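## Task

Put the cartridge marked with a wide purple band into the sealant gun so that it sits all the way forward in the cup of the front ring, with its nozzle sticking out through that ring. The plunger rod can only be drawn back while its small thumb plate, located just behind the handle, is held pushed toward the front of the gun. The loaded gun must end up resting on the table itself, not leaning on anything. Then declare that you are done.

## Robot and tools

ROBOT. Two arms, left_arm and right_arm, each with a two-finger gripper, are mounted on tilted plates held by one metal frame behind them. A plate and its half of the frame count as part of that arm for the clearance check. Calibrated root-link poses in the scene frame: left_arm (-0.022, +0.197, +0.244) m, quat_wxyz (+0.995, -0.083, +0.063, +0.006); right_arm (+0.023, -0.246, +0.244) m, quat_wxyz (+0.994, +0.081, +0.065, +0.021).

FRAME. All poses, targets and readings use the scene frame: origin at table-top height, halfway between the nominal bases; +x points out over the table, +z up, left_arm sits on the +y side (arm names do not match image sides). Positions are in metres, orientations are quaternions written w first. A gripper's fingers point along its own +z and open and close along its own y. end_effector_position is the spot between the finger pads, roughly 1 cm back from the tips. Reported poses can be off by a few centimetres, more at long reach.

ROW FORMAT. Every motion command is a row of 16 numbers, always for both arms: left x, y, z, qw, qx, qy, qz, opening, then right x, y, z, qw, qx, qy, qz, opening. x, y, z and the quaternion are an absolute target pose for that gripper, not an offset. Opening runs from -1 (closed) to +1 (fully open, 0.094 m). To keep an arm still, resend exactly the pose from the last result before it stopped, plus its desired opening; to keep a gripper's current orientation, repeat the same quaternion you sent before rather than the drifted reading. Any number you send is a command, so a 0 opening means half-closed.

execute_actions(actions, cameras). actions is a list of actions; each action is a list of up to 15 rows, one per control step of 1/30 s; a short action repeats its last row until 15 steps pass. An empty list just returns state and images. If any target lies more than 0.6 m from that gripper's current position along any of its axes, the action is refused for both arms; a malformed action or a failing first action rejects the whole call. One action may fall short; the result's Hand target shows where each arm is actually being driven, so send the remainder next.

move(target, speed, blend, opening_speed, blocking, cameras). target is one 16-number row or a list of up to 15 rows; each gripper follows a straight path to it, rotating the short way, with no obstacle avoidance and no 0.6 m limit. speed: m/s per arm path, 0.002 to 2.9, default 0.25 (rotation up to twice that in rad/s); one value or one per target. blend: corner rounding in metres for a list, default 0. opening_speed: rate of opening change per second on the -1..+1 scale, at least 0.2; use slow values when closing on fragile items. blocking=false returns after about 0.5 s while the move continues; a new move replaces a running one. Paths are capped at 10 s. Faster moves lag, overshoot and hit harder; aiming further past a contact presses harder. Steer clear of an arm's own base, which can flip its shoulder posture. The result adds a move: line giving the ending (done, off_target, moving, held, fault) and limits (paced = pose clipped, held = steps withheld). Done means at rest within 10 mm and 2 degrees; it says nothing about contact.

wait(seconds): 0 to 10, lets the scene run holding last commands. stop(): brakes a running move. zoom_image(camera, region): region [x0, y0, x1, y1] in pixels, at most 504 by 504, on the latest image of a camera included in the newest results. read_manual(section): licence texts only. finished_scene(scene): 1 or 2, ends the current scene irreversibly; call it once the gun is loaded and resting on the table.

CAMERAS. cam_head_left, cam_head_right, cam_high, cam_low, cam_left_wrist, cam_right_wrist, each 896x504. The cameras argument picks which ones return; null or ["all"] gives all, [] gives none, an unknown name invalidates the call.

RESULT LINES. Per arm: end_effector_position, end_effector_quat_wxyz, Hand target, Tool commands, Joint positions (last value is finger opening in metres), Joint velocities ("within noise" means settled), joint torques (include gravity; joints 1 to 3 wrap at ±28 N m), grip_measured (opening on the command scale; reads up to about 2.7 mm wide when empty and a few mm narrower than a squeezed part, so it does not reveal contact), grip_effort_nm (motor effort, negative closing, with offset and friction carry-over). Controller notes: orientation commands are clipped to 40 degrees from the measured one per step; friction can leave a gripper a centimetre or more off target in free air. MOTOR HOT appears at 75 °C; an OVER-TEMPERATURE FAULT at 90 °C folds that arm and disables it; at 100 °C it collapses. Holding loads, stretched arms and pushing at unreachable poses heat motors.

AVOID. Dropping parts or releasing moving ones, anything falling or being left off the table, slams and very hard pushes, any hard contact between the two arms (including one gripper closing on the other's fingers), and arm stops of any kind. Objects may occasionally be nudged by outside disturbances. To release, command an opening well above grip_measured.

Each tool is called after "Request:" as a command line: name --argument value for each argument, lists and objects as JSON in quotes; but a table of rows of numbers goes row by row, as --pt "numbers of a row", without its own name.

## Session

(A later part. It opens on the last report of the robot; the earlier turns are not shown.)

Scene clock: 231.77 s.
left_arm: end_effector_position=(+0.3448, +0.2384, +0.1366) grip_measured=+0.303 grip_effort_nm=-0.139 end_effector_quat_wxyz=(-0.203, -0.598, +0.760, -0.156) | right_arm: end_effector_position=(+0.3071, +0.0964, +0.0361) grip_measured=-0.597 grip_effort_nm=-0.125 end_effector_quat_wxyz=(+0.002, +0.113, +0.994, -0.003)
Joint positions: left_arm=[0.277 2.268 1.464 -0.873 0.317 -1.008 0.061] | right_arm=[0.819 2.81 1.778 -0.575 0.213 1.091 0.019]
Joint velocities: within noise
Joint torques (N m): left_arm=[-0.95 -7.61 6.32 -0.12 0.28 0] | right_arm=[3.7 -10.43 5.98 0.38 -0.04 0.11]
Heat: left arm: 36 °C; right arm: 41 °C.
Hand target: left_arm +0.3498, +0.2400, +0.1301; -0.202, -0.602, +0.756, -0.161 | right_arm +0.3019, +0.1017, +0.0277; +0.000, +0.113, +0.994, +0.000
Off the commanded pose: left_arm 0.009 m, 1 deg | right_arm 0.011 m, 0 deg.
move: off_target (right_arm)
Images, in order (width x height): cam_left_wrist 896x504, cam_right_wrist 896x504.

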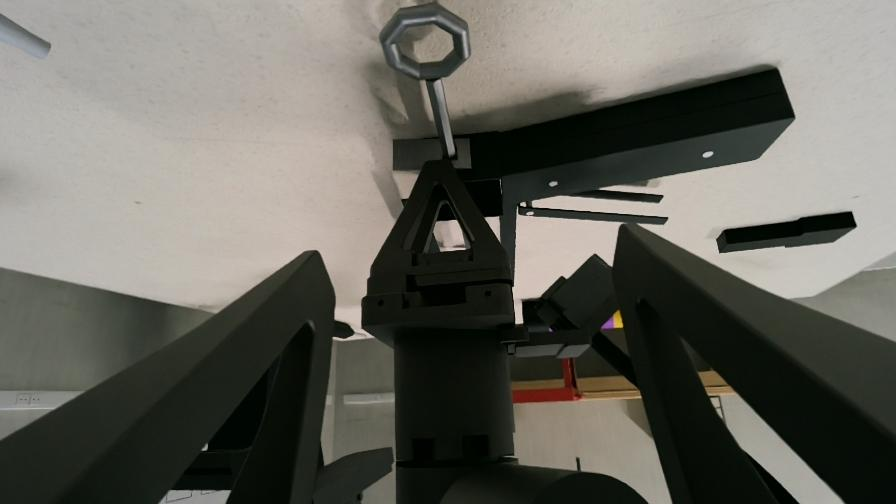

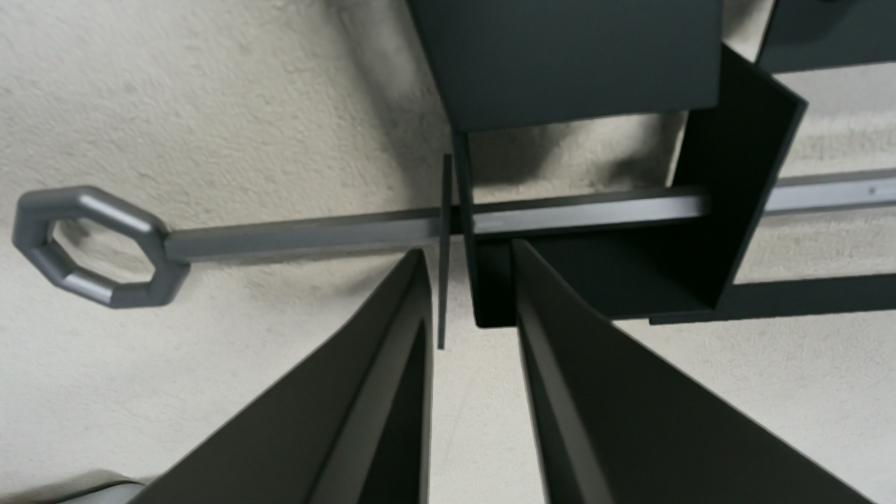

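Request:
move --pt "0.35 0.24 0.13 0.2025 0.6013 -0.7557 0.1611 0.3 0.300 0.103 0.040 0 0.1132 0.9935 0 -0.6" --pt "0.35 0.24 0.13 0.2025 0.6013 -0.7557 0.1611 0.3 0.300 0.103 0.029 0 0.1132 0.9935 0 -0.6" --pt "0.35 0.24 0.13 0.2025 0.6013 -0.7557 0.1611 0.3 0.302 0.102 0.031 0 0.1132 0.9935 0 -0.85" --speed 0.05 --opening_speed 0.5 --cameras '["cam_left_wrist","cam_right_wrist"]'

Request:
zoom_image --camera "cam_right_wrist" --region '[300, 0, 720, 380]'

Request:
zoom_image --camera "cam_left_wrist" --region '[340, 80, 580, 300]'

Scene clock: 240.23 s.
left_arm: end_effector_position=(+0.3448, +0.2384, +0.1366) grip_measured=+0.303 grip_effort_nm=-0.134 end_effector_quat_wxyz=(-0.203, -0.598, +0.760, -0.156) | right_arm: end_effector_position=(+0.3081, +0.0981, +0.0361) grip_measured=-0.842 grip_effort_nm=-0.403 end_effector_quat_wxyz=(+0.004, +0.116, +0.993, +0.001)
Joint positions: left_arm=[0.277 2.268 1.464 -0.873 0.317 -1.008 0.061] | right_arm=[0.819 2.81 1.778 -0.567 0.211 1.097 0.007]
Joint velocities: within noise
Joint torques (N m): left_arm=[-0.94 -7.65 6.52 -0.09 0.26 0] | right_arm=[3.92 -11.21 5.76 0.23 -0.04 0.06]
Heat: left arm: 36 °C; right arm: 43 °C.
Hand target: left_arm +0.3498, +0.2400, +0.1301; -0.202, -0.602, +0.756, -0.161 | right_arm +0.3020, +0.1018, +0.0311; +0.000, +0.113, +0.994, +0.000
Off the commanded pose: left_arm 0.009 m, 1 deg | right_arm 0.009 m, 1 deg.
move: done
Images, in order (width x height): cam_left_wrist 896x504, cam_right_wrist 896x504.

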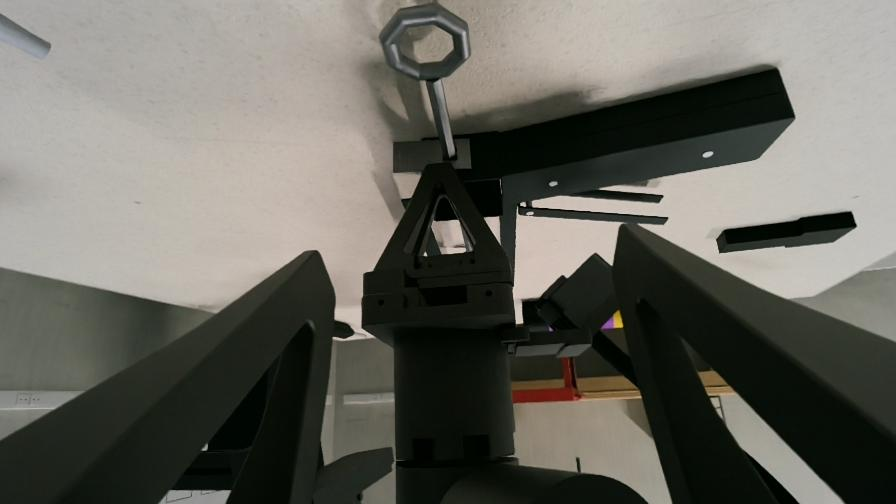

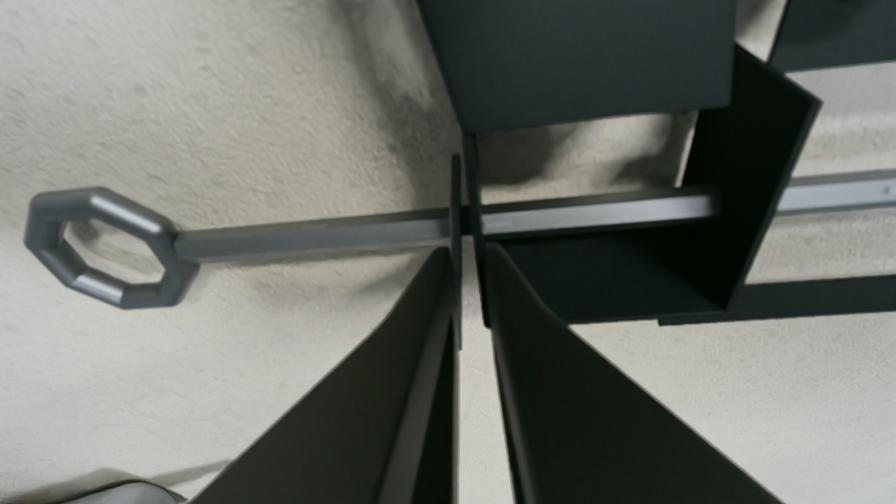

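Scaled by 1.200 from the camera's 896x504 image, which has a finer 1280x720 frame.

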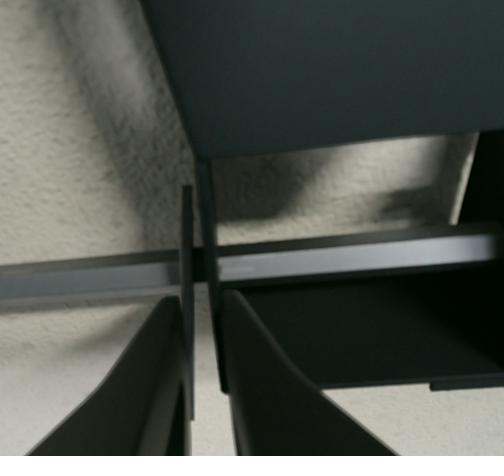

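Scaled by 2.100 from the camera's 896x504 image, which has a finer 1280x720 frame.

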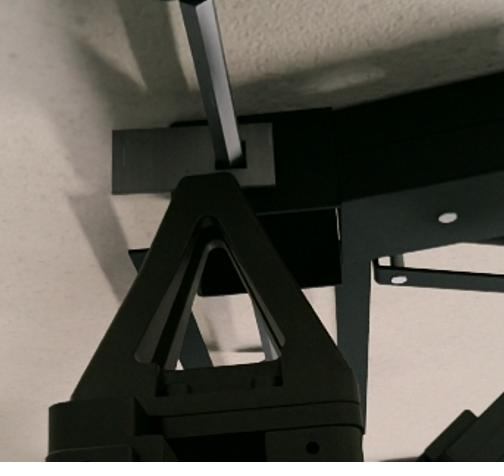

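Request:
move --pt "0.35 0.24 0.13 0.2025 0.6013 -0.7557 0.1611 0.3 0.303 0.101 0.031 0 0.1132 0.9935 0 -0.95" --speed 0.05 --opening_speed 0.2 --cameras '["cam_left_wrist","cam_right_wrist"]'

Request:
zoom_image --camera "cam_right_wrist" --region '[300, 0, 720, 380]'

Request:
zoom_image --camera "cam_left_wrist" --region '[340, 80, 580, 300]'

Scene clock: 244.43 s.
left_arm: end_effector_position=(+0.3448, +0.2384, +0.1366) grip_measured=+0.303 grip_effort_nm=-0.139 end_effector_quat_wxyz=(-0.203, -0.598, +0.760, -0.156) | right_arm: end_effector_position=(+0.3075, +0.0974, +0.0361) grip_measured=-0.928 grip_effort_nm=-0.965 end_effector_quat_wxyz=(+0.003, +0.116, +0.993, -0.001)
Joint positions: left_arm=[0.277 2.268 1.464 -0.873 0.317 -1.008 0.061] | right_arm=[0.819 2.81 1.778 -0.571 0.211 1.096 0.003]
Joint velocities: within noise
Joint torques (N m): left_arm=[-0.94 -7.5 6.37 -0.1 0.27 -0.02] | right_arm=[3.6 -11.28 5.59 0.27 -0.03 0.05]
Heat: left arm: 36 °C; right arm: 43 °C.
Hand target: left_arm +0.3498, +0.2400, +0.1301; -0.202, -0.602, +0.756, -0.161 | right_arm +0.3029, +0.1009, +0.0311; +0.000, +0.113, +0.994, +0.000
Off the commanded pose: left_arm 0.009 m, 1 deg | right_arm 0.008 m, 0 deg.
move: done
Images, in order (width x height): cam_left_wrist 896x504, cam_right_wrist 896x504.

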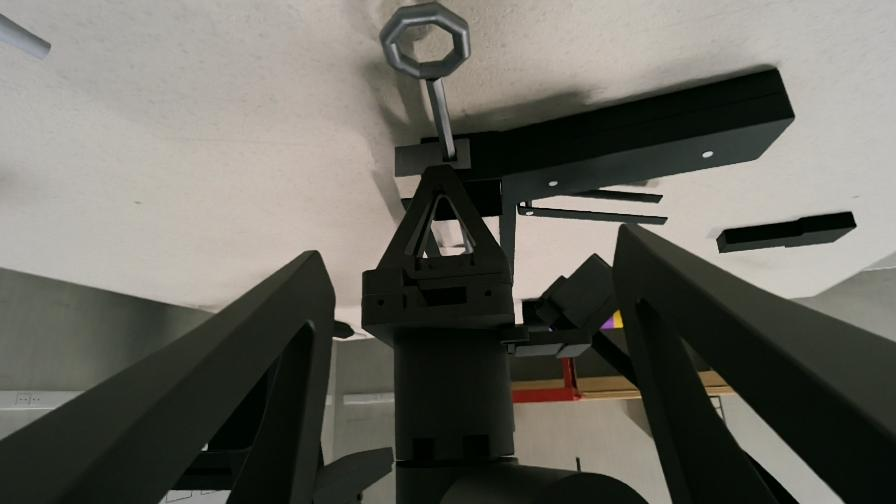

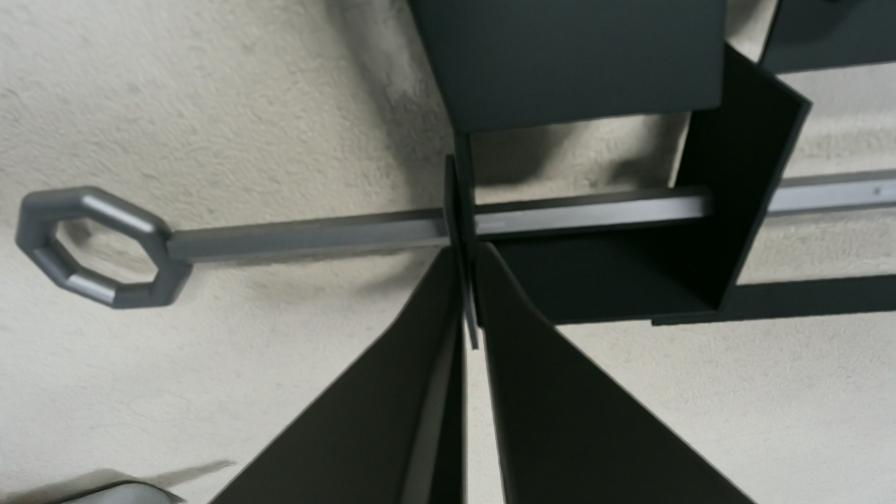

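Scaled by 1.200 from the camera's 896x504 image, which has a finer 1280x720 frame.

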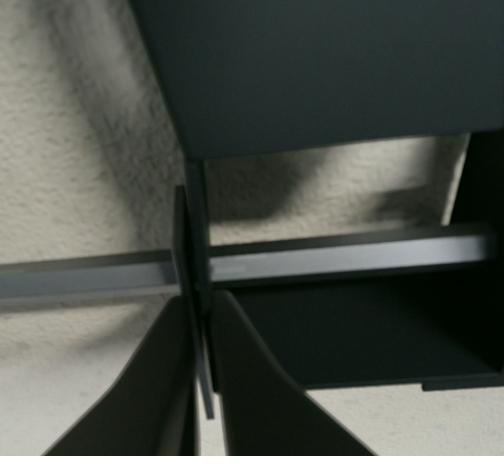

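Scaled by 2.100 from the camera's 896x504 image, which has a finer 1280x720 frame.

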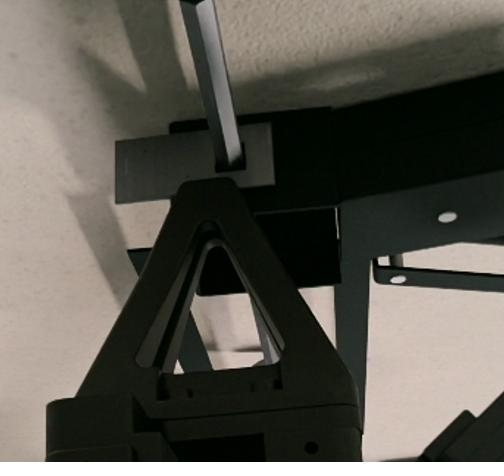

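Request:
move --pt "0.331 0.209 0.052 0.2025 0.6013 -0.7557 0.1611 0.3 0.303 0.101 0.031 0 0.1132 0.9935 0 -0.95" --speed 0.1 --cameras '["cam_left_wrist","cam_right_wrist","cam_high"]'

Request:
zoom_image --camera "cam_left_wrist" --region '[240, 0, 700, 340]'

Scene clock: 257.00 s.
left_arm: end_effector_position=(+0.3334, +0.2181, +0.0585) grip_measured=+0.303 grip_effort_nm=-0.134 end_effector_quat_wxyz=(-0.194, -0.603, +0.757, -0.159) | right_arm: end_effector_position=(+0.3075, +0.0974, +0.0361) grip_measured=-0.930 grip_effort_nm=-1.004 end_effector_quat_wxyz=(+0.003, +0.116, +0.993, -0.001)
Joint positions: left_arm=[0.262 2.438 1.381 -0.593 0.32 -1.036 0.061] | right_arm=[0.819 2.81 1.778 -0.571 0.211 1.096 0.003]
Joint velocities: within noise
Joint torques (N m): left_arm=[-2.97 -7.83 3.14 -0.04 0.27 -0.11] | right_arm=[3.62 -11.3 5.56 0.29 -0.04 0.07]
Heat: left arm: 36 °C; right arm: 45 °C.
Hand target: left_arm +0.3307, +0.2092, +0.0522; -0.203, -0.601, +0.756, -0.161 | right_arm +0.3029, +0.1009, +0.0311; +0.000, +0.113, +0.994, +0.000
Off the commanded pose: left_arm 0.011 m, 1 deg | right_arm 0.008 m, 0 deg.
move: off_target (left_arm)
Images, in order (width x height): cam_high 896x504, cam_left_wrist 896x504, cam_right_wrist 896x504.

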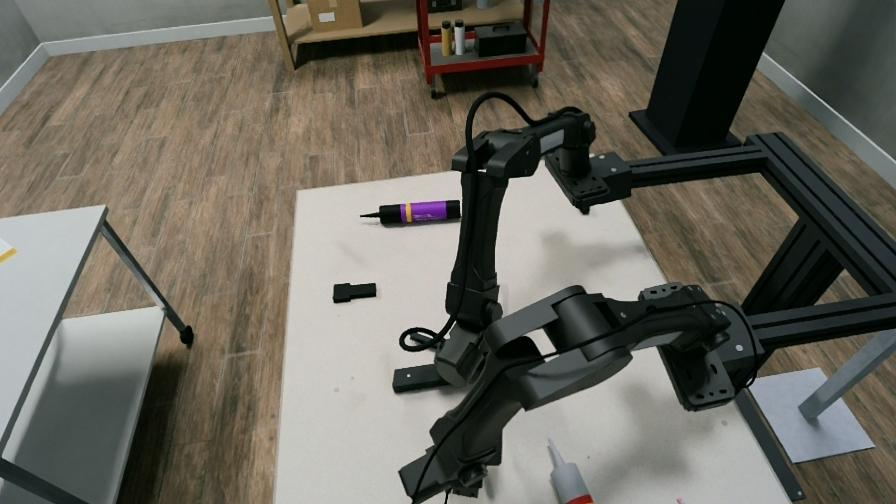

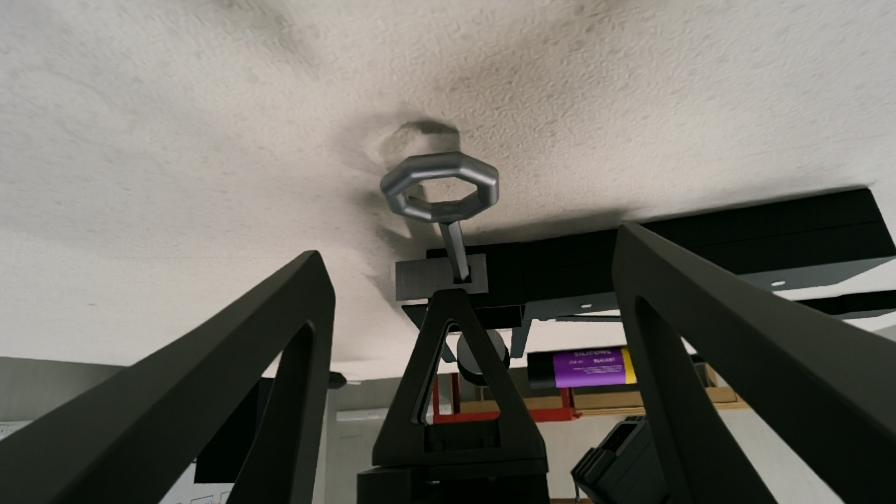

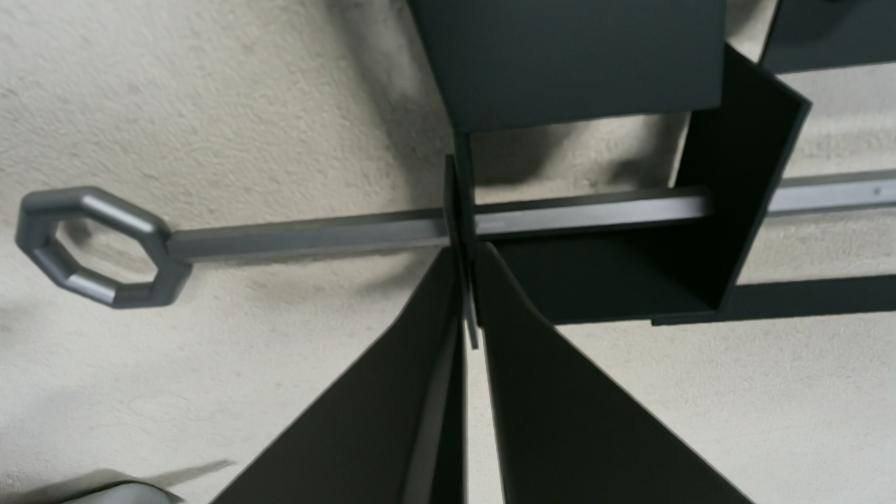

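Scaled by 1.096 from the camera's 896x504 image, which has a finer 1280x720 frame.

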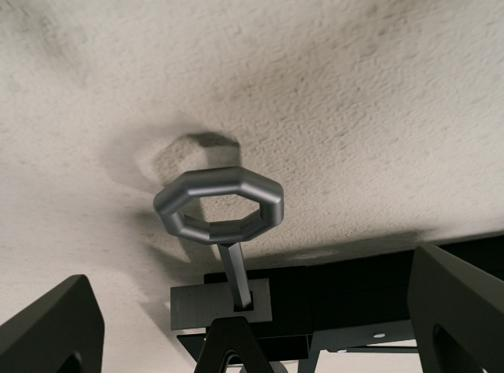

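Request:
move --pt "0.320 0.182 0.016 0.2025 0.6013 -0.7557 0.1611 0.3 0.303 0.101 0.031 0 0.1132 0.9935 0 -0.95" --speed 0.06 --cameras '["cam_left_wrist","cam_right_wrist"]'

Request:
zoom_image --camera "cam_left_wrist" --region '[240, 80, 700, 420]'

Scene clock: 266.37 s.
left_arm: end_effector_position=(+0.3255, +0.1915, +0.0231) grip_measured=+0.303 grip_effort_nm=-0.129 end_effector_quat_wxyz=(-0.192, -0.603, +0.758, -0.160) | right_arm: end_effector_position=(+0.3075, +0.0974, +0.0361) grip_measured=-0.930 grip_effort_nm=-1.009 end_effector_quat_wxyz=(+0.003, +0.116, +0.993, -0.001)
Joint positions: left_arm=[0.213 2.53 1.343 -0.442 0.324 -1.087 0.061] | right_arm=[0.819 2.81 1.778 -0.571 0.211 1.096 0.003]
Joint velocities: within noise
Joint torques (N m): left_arm=[-2.96 -7.53 2.21 0.02 0.28 -0.13] | right_arm=[3.59 -11.29 5.65 0.27 -0.02 0.03]
Heat: left arm: 35 °C; right arm: 46 °C.
Hand target: left_arm +0.3197, +0.1821, +0.0164; -0.203, -0.601, +0.756, -0.161 | right_arm +0.3029, +0.1009, +0.0311; +0.000, +0.113, +0.994, +0.000
Off the commanded pose: left_arm 0.013 m, 1 deg | right_arm 0.008 m, 0 deg.
move: off_target (left_arm)
Images, in order (width x height): cam_left_wrist 896x504, cam_right_wrist 896x504.

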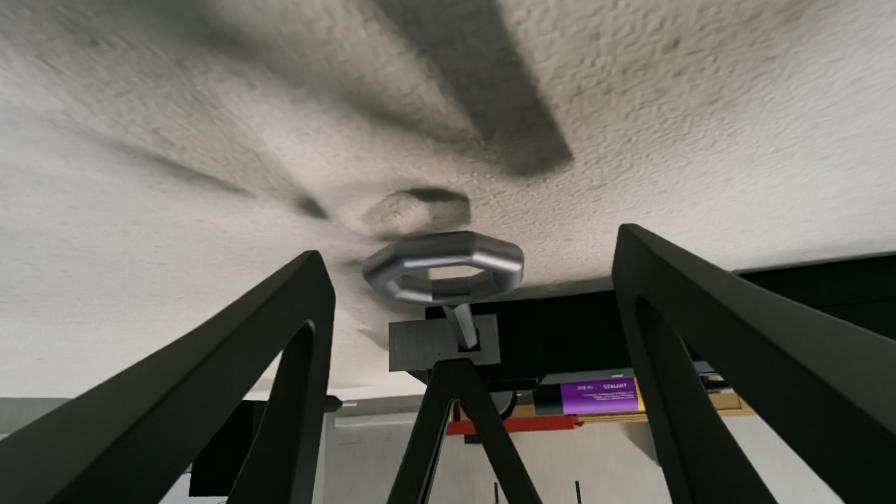

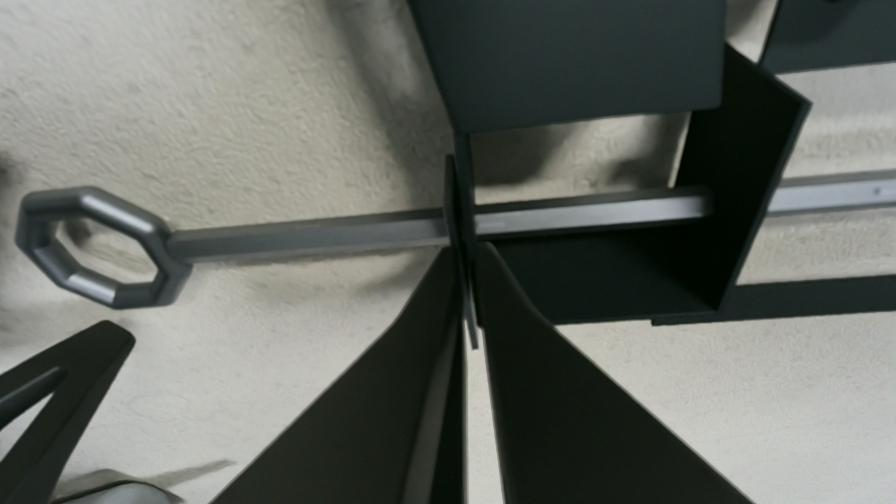

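Scaled by 1.096 from the camera's 896x504 image, which has a finer 1280x720 frame.

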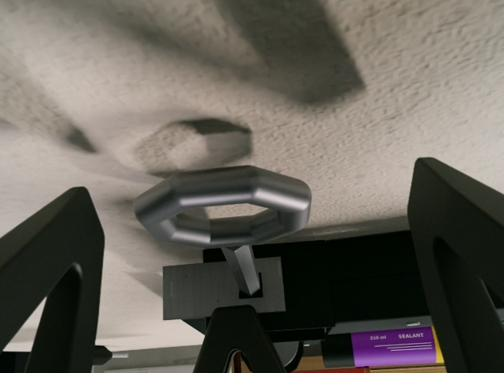

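Request:
move --pt "0.313 0.179 0.010 0.2025 0.6013 -0.7557 0.1611 0.3 0.303 0.101 0.031 0 0.1132 0.9935 0 -0.95" --speed 0.06 --cameras '["cam_left_wrist"]'

Scene clock: 270.93 s.
left_arm: end_effector_position=(+0.3195, +0.1893, +0.0173) grip_measured=+0.303 grip_effort_nm=-0.134 end_effector_quat_wxyz=(-0.191, -0.603, +0.757, -0.161) | right_arm: end_effector_position=(+0.3075, +0.0974, +0.0361) grip_measured=-0.930 grip_effort_nm=-1.004 end_effector_quat_wxyz=(+0.003, +0.116, +0.993, -0.001)
Joint positions: left_arm=[0.213 2.538 1.316 -0.405 0.324 -1.089 0.061] | right_arm=[0.819 2.81 1.778 -0.571 0.211 1.096 0.003]
Joint velocities: within noise
Joint torques (N m): left_arm=[-2.96 -7.31 2.1 0.04 0.28 -0.14] | right_arm=[3.63 -11.32 5.65 0.28 -0.02 0.04]
Heat: left arm: 35 °C; right arm: 46 °C.
Hand target: left_arm +0.3126, +0.1792, +0.0104; -0.203, -0.601, +0.756, -0.161 | right_arm +0.3029, +0.1009, +0.0311; +0.000, +0.113, +0.994, +0.000
Off the commanded pose: left_arm 0.014 m, 1 deg | right_arm 0.008 m, 0 deg.
move: off_target (left_arm)
Images, in order (width x height): cam_left_wrist 896x504.

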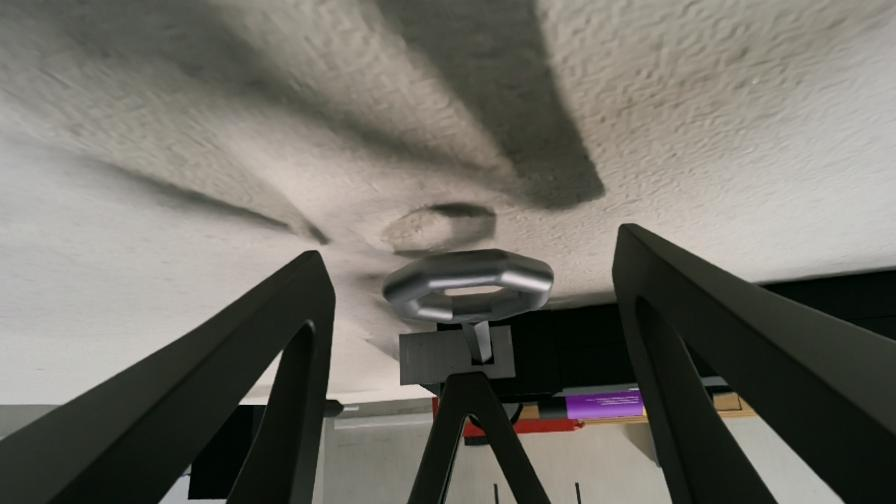

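Request:
move --pt "0.313 0.179 0.010 0.2025 0.6013 -0.7557 0.1611 -0.5 0.303 0.101 0.031 0 0.1132 0.9935 0 -0.95" --speed 0.06 --opening_speed 0.4 --cameras '["cam_left_wrist","cam_right_wrist"]'

Scene clock: 274.87 s.
left_arm: end_effector_position=(+0.3194, +0.1893, +0.0172) grip_measured=-0.270 grip_effort_nm=-1.023 end_effector_quat_wxyz=(-0.191, -0.604, +0.757, -0.161) | right_arm: end_effector_position=(+0.3075, +0.0974, +0.0361) grip_measured=-0.930 grip_effort_nm=-1.004 end_effector_quat_wxyz=(+0.003, +0.116, +0.993, -0.001)
Joint positions: left_arm=[0.213 2.538 1.315 -0.404 0.324 -1.09 0.034] | right_arm=[0.819 2.81 1.778 -0.571 0.211 1.096 0.003]
Joint velocities: within noise
Joint torques (N m): left_arm=[-3.04 -7.31 2.14 0.01 0.29 -0.11] | right_arm=[3.67 -11.26 5.61 0.28 -0.04 0.05]
Heat: left arm: 35 °C; right arm: 46 °C.
Hand target: left_arm +0.3127, +0.1792, +0.0104; -0.203, -0.601, +0.756, -0.161 | right_arm +0.3029, +0.1009, +0.0311; +0.000, +0.113, +0.994, +0.000
Off the commanded pose: left_arm 0.014 m, 1 deg | right_arm 0.008 m, 0 deg.
move: off_target (left_arm)
Images, in order (width x height): cam_left_wrist 896x504, cam_right_wrist 896x504.

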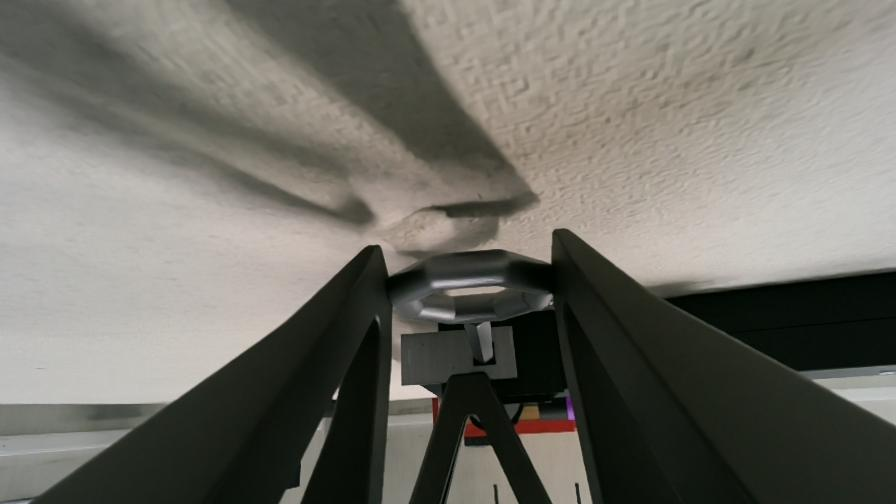

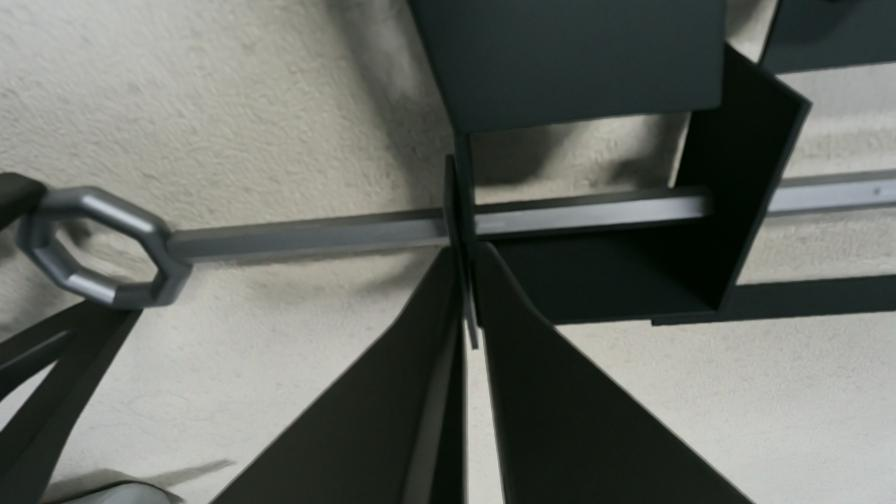

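Request:
move --pt "0.3202 0.2081 0.010 0.2025 0.6013 -0.7557 0.1611 -0.5 0.303 0.101 0.031 0 0.1132 0.9935 0 -0.95" --speed 0.06 --cameras '["cam_left_wrist","cam_right_wrist"]'

Scene clock: 280.67 s.
left_arm: end_effector_position=(+0.3209, +0.2001, +0.0170) grip_measured=-0.270 grip_effort_nm=-1.028 end_effector_quat_wxyz=(-0.203, -0.598, +0.756, -0.169) | right_arm: end_effector_position=(+0.3088, +0.1050, +0.0363) grip_measured=-0.933 grip_effort_nm=-1.004 end_effector_quat_wxyz=(+0.001, +0.118, +0.993, +0.016)
Joint positions: left_arm=[0.25 2.558 1.367 -0.468 0.346 -1.038 0.034] | right_arm=[0.819 2.81 1.778 -0.544 0.189 1.095 0.003]
Joint velocities: within noise
Joint torques (N m): left_arm=[-0.32 -7.83 4.63 -0.22 0.04 0.09] | right_arm=[3.55 -11.38 5.6 0.08 0.16 0.05]
Heat: left arm: 35 °C; right arm: 47 °C.
Hand target: left_arm +0.3200, +0.2080, +0.0102; -0.202, -0.601, +0.756, -0.161 | right_arm +0.3031, +0.1009, +0.0311; +0.000, +0.113, +0.994, +0.000
Off the commanded pose: left_arm 0.011 m, 1 deg | right_arm 0.009 m, 2 deg.
move: off_target (left_arm)
Images, in order (width x height): cam_left_wrist 896x504, cam_right_wrist 896x504.

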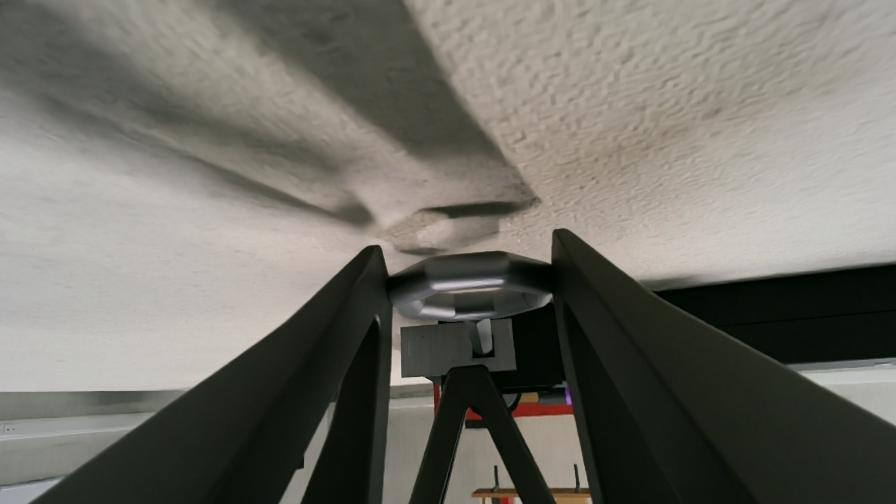

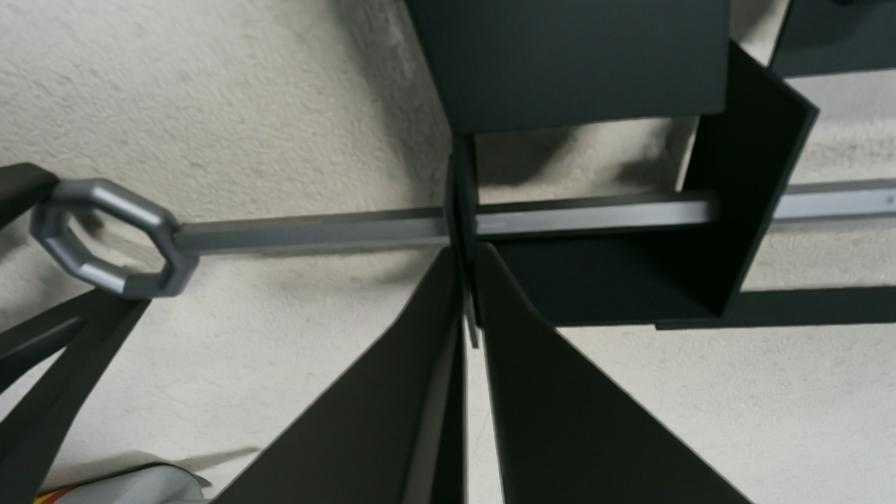

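Request:
move --pt "0.3275 0.238 0.010 0.2025 0.6013 -0.7557 0.1611 -0.6 0.302 0.092 0.031 0 0.1132 0.9935 0 -0.97" --speed 0.06 --cameras '["cam_left_wrist","cam_right_wrist"]'

Scene clock: 298.50 s.
left_arm: end_effector_position=(+0.3275, +0.2282, +0.0163) grip_measured=-0.270 grip_effort_nm=-1.023 end_effector_quat_wxyz=(-0.206, -0.598, +0.755, -0.170) | right_arm: end_effector_position=(+0.3092, +0.1075, +0.0354) grip_measured=-0.934 grip_effort_nm=-1.009 end_effector_quat_wxyz=(+0.004, +0.116, +0.993, +0.026)
Joint positions: left_arm=[0.316 2.584 1.457 -0.559 0.344 -0.968 0.034] | right_arm=[0.819 2.805 1.761 -0.512 0.182 1.088 0.003]
Joint velocities: within noise
Joint torques (N m): left_arm=[-0.01 -8.24 5.08 -0.3 -0.01 0.13] | right_arm=[2.69 -13.01 2.67 0.07 0.22 -0.01]
Heat: left arm: 35 °C; right arm: 48 °C.
Hand target: left_arm +0.3272, +0.2380, +0.0102; -0.202, -0.602, +0.756, -0.161 | right_arm +0.3021, +0.0922, +0.0310; +0.000, +0.113, +0.994, +0.000
Off the commanded pose: left_arm 0.012 m, 1 deg | right_arm 0.018 m, 3 deg.
move: off_target (left_arm, right_arm)
Images, in order (width x height): cam_left_wrist 896x504, cam_right_wrist 896x504.

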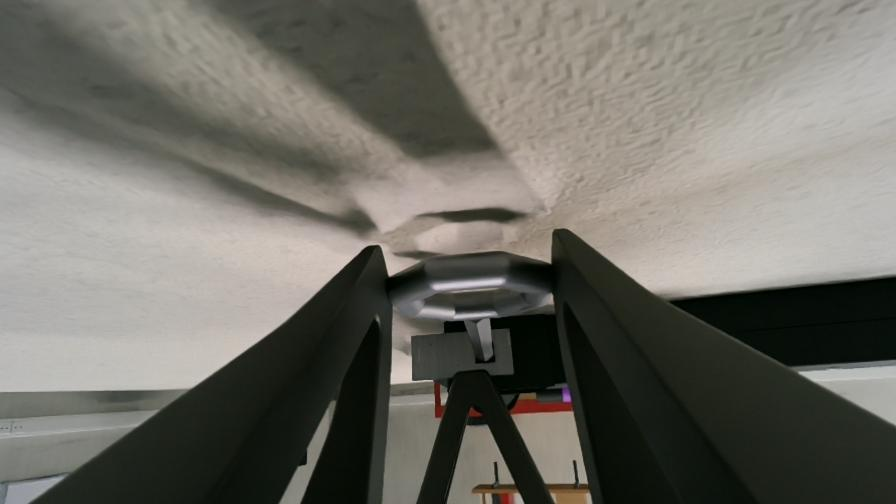

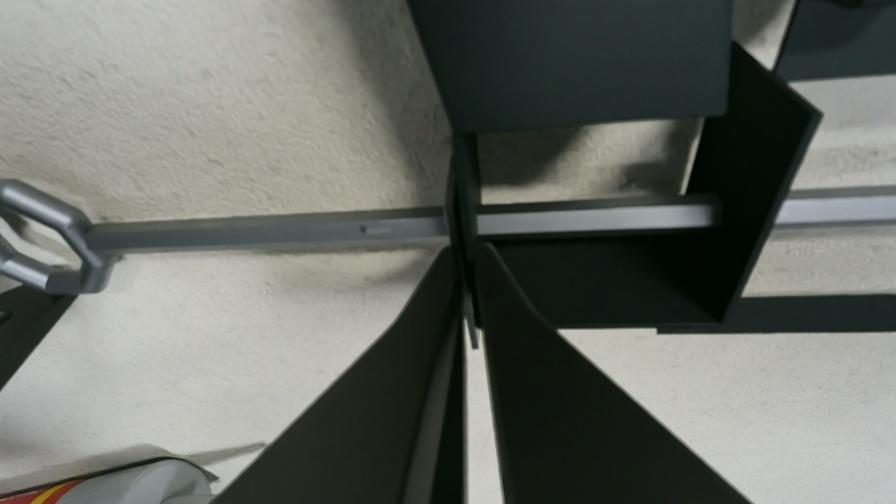

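Request:
move --pt "0.340 0.290 0.009 0.2025 0.6013 -0.7557 0.1611 -0.6 0.302 0.090 0.031 0 0.1132 0.9935 0 -0.97" --speed 0.07 --cameras '["cam_left_wrist","cam_right_wrist","cam_high"]'

Scene clock: 302.27 s.
left_arm: end_effector_position=(+0.3370, +0.2744, +0.0143) grip_measured=-0.270 grip_effort_nm=-1.028 end_effector_quat_wxyz=(-0.214, -0.597, +0.754, -0.171) | right_arm: end_effector_position=(+0.3093, +0.1080, +0.0355) grip_measured=-0.935 grip_effort_nm=-1.009 end_effector_quat_wxyz=(+0.005, +0.115, +0.993, +0.030)
Joint positions: left_arm=[0.415 2.652 1.648 -0.733 0.337 -0.861 0.034] | right_arm=[0.819 2.801 1.751 -0.499 0.181 1.085 0.003]
Joint velocities: within noise
Joint torques (N m): left_arm=[0.46 -9.17 6.38 -0.35 -0.11 0.12] | right_arm=[2.44 -12.97 2.58 0.03 0.24 0.01]
Heat: left arm: 35 °C; right arm: 48 °C.
Hand target: left_arm +0.3395, +0.2899, +0.0094; -0.202, -0.602, +0.756, -0.161 | right_arm +0.3021, +0.0904, +0.0311; +0.000, +0.113, +0.994, +0.000
Off the commanded pose: left_arm 0.017 m, 2 deg | right_arm 0.020 m, 3 deg.
move: off_target (left_arm, right_arm)
Images, in order (width x height): cam_high 896x504, cam_left_wrist 896x504, cam_right_wrist 896x504.

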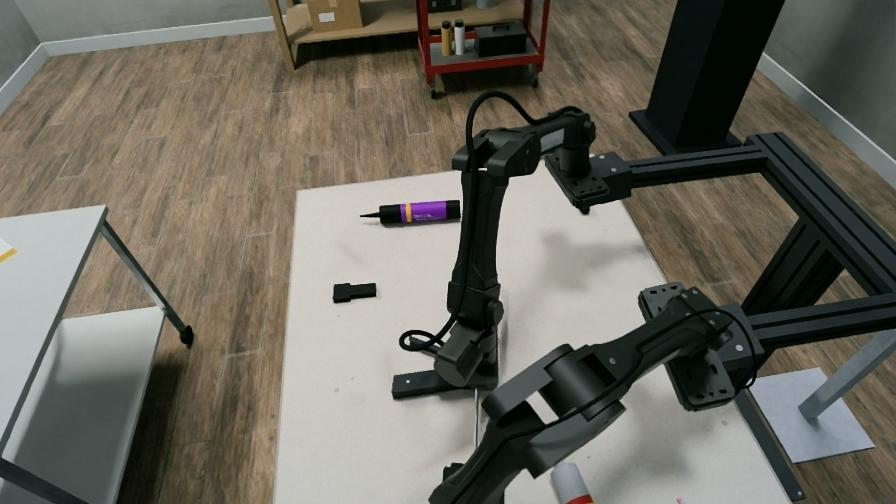

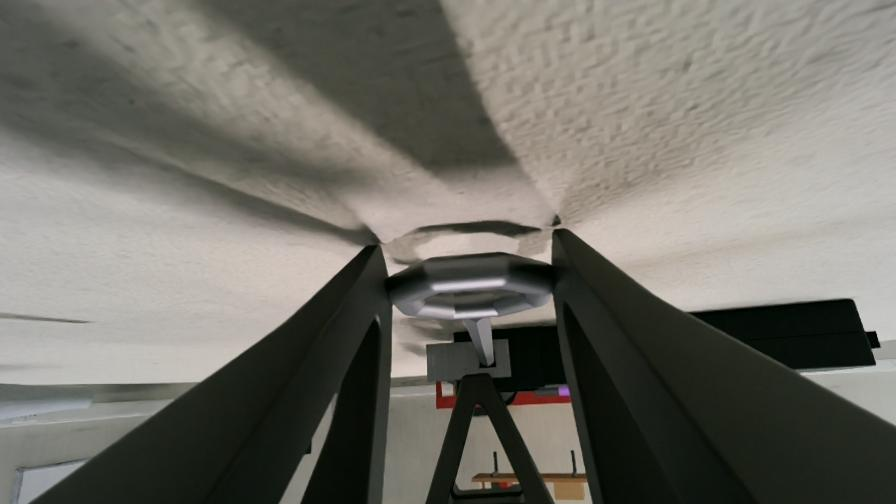

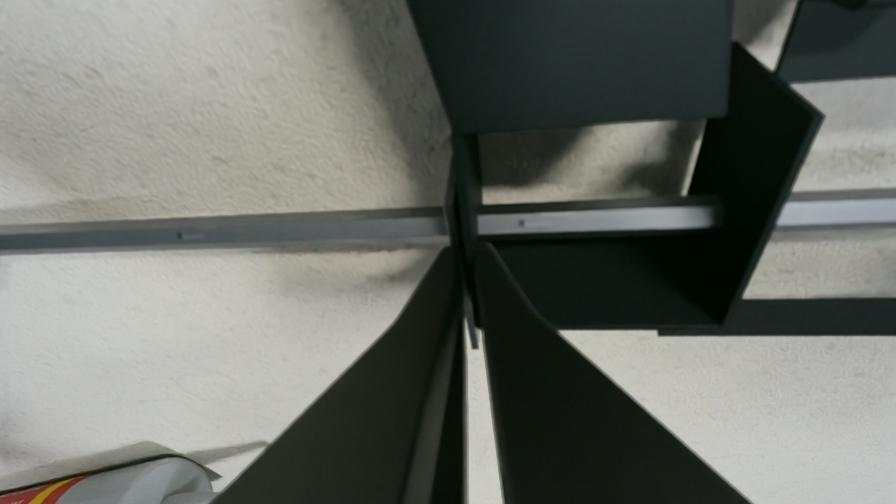

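Request:
move --pt "0.354 0.350 0.009 0.2025 0.6013 -0.7557 0.1611 -0.6 0.302 0.090 0.031 0 0.1132 0.9935 0 -0.97" --speed 0.07

Scene clock: 306.57 s.
left_arm: end_effector_position=(+0.3481, +0.3260, +0.0149) grip_measured=-0.270 grip_effort_nm=-1.028 end_effector_quat_wxyz=(-0.228, -0.596, +0.749, -0.176) | right_arm: end_effector_position=(+0.3120, +0.1157, +0.0375) grip_measured=-0.937 grip_effort_nm=-1.009 end_effector_quat_wxyz=(+0.006, +0.117, +0.992, +0.047)
Joint positions: left_arm=[0.512 2.768 1.946 -0.977 0.332 -0.759 0.034] | right_arm=[0.819 2.797 1.751 -0.473 0.162 1.084 0.003]
Joint velocities: within noise
Joint torques (N m): left_arm=[1.13 -10.32 7.92 -0.29 -0.23 0.13] | right_arm=[2.45 -12.83 2.76 -0.17 0.4 0]
Heat: left arm: 35 °C; right arm: 47 °C.
Hand target: left_arm +0.3533, +0.3498, +0.0101; -0.202, -0.602, +0.756, -0.161 | right_arm +0.3024, +0.0908, +0.0313; +0.000, +0.112, +0.994, +0.001
Off the commanded pose: left_arm 0.025 m, 4 deg | right_arm 0.028 m, 5 deg.
move: off_target (left_arm, right_arm)

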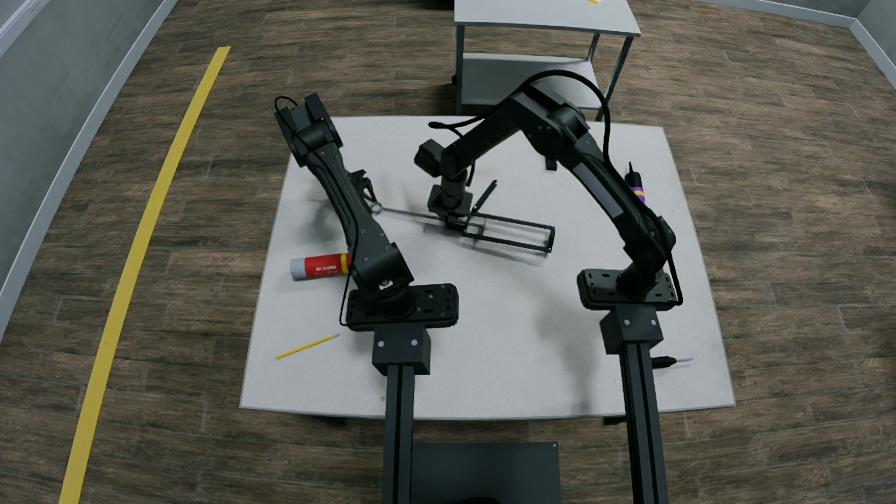

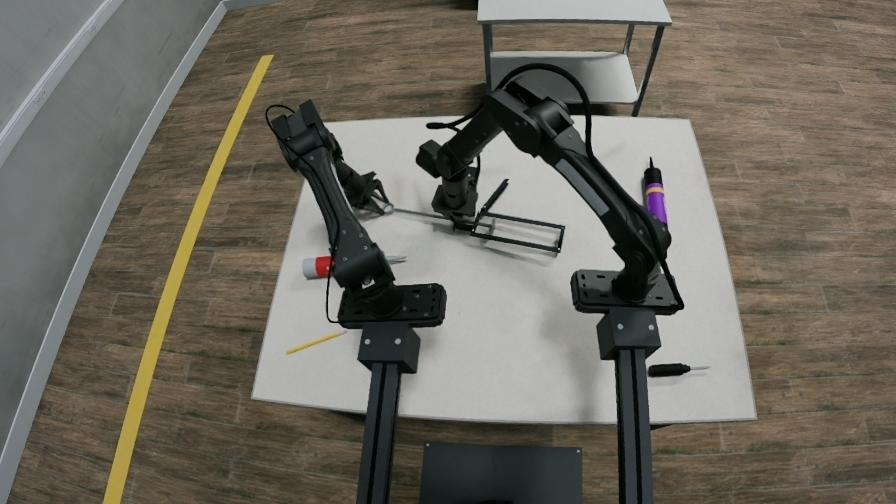

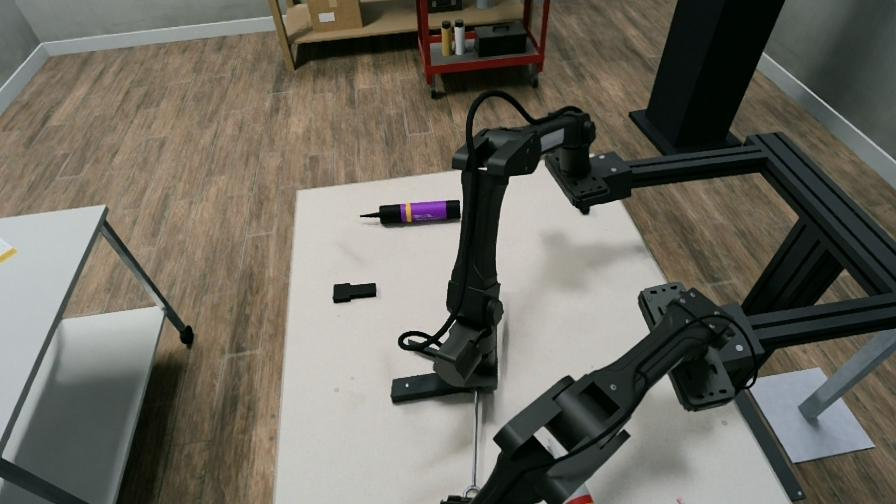

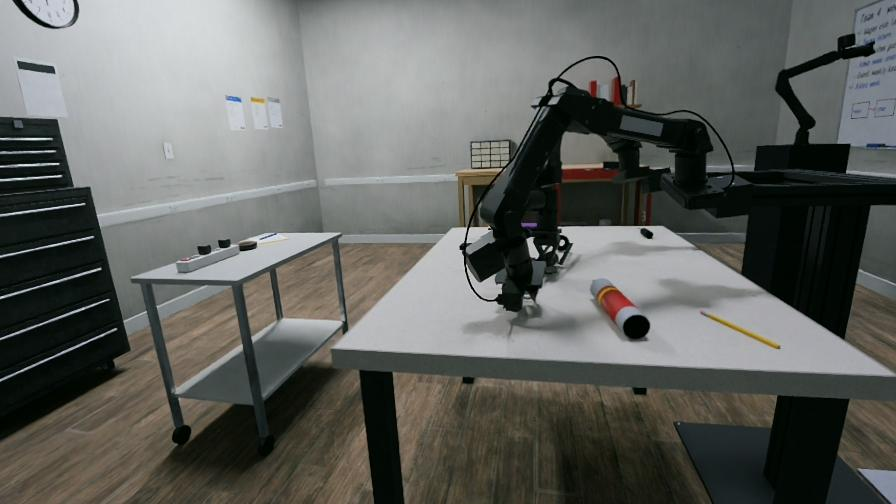

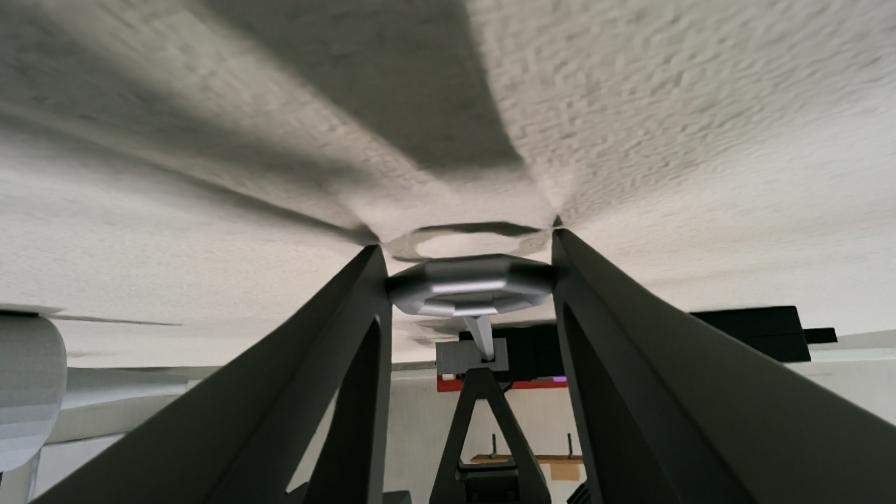

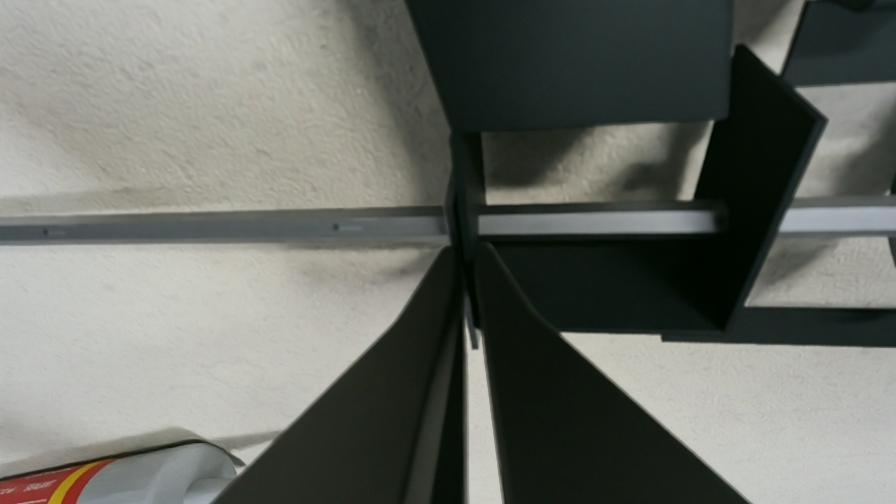

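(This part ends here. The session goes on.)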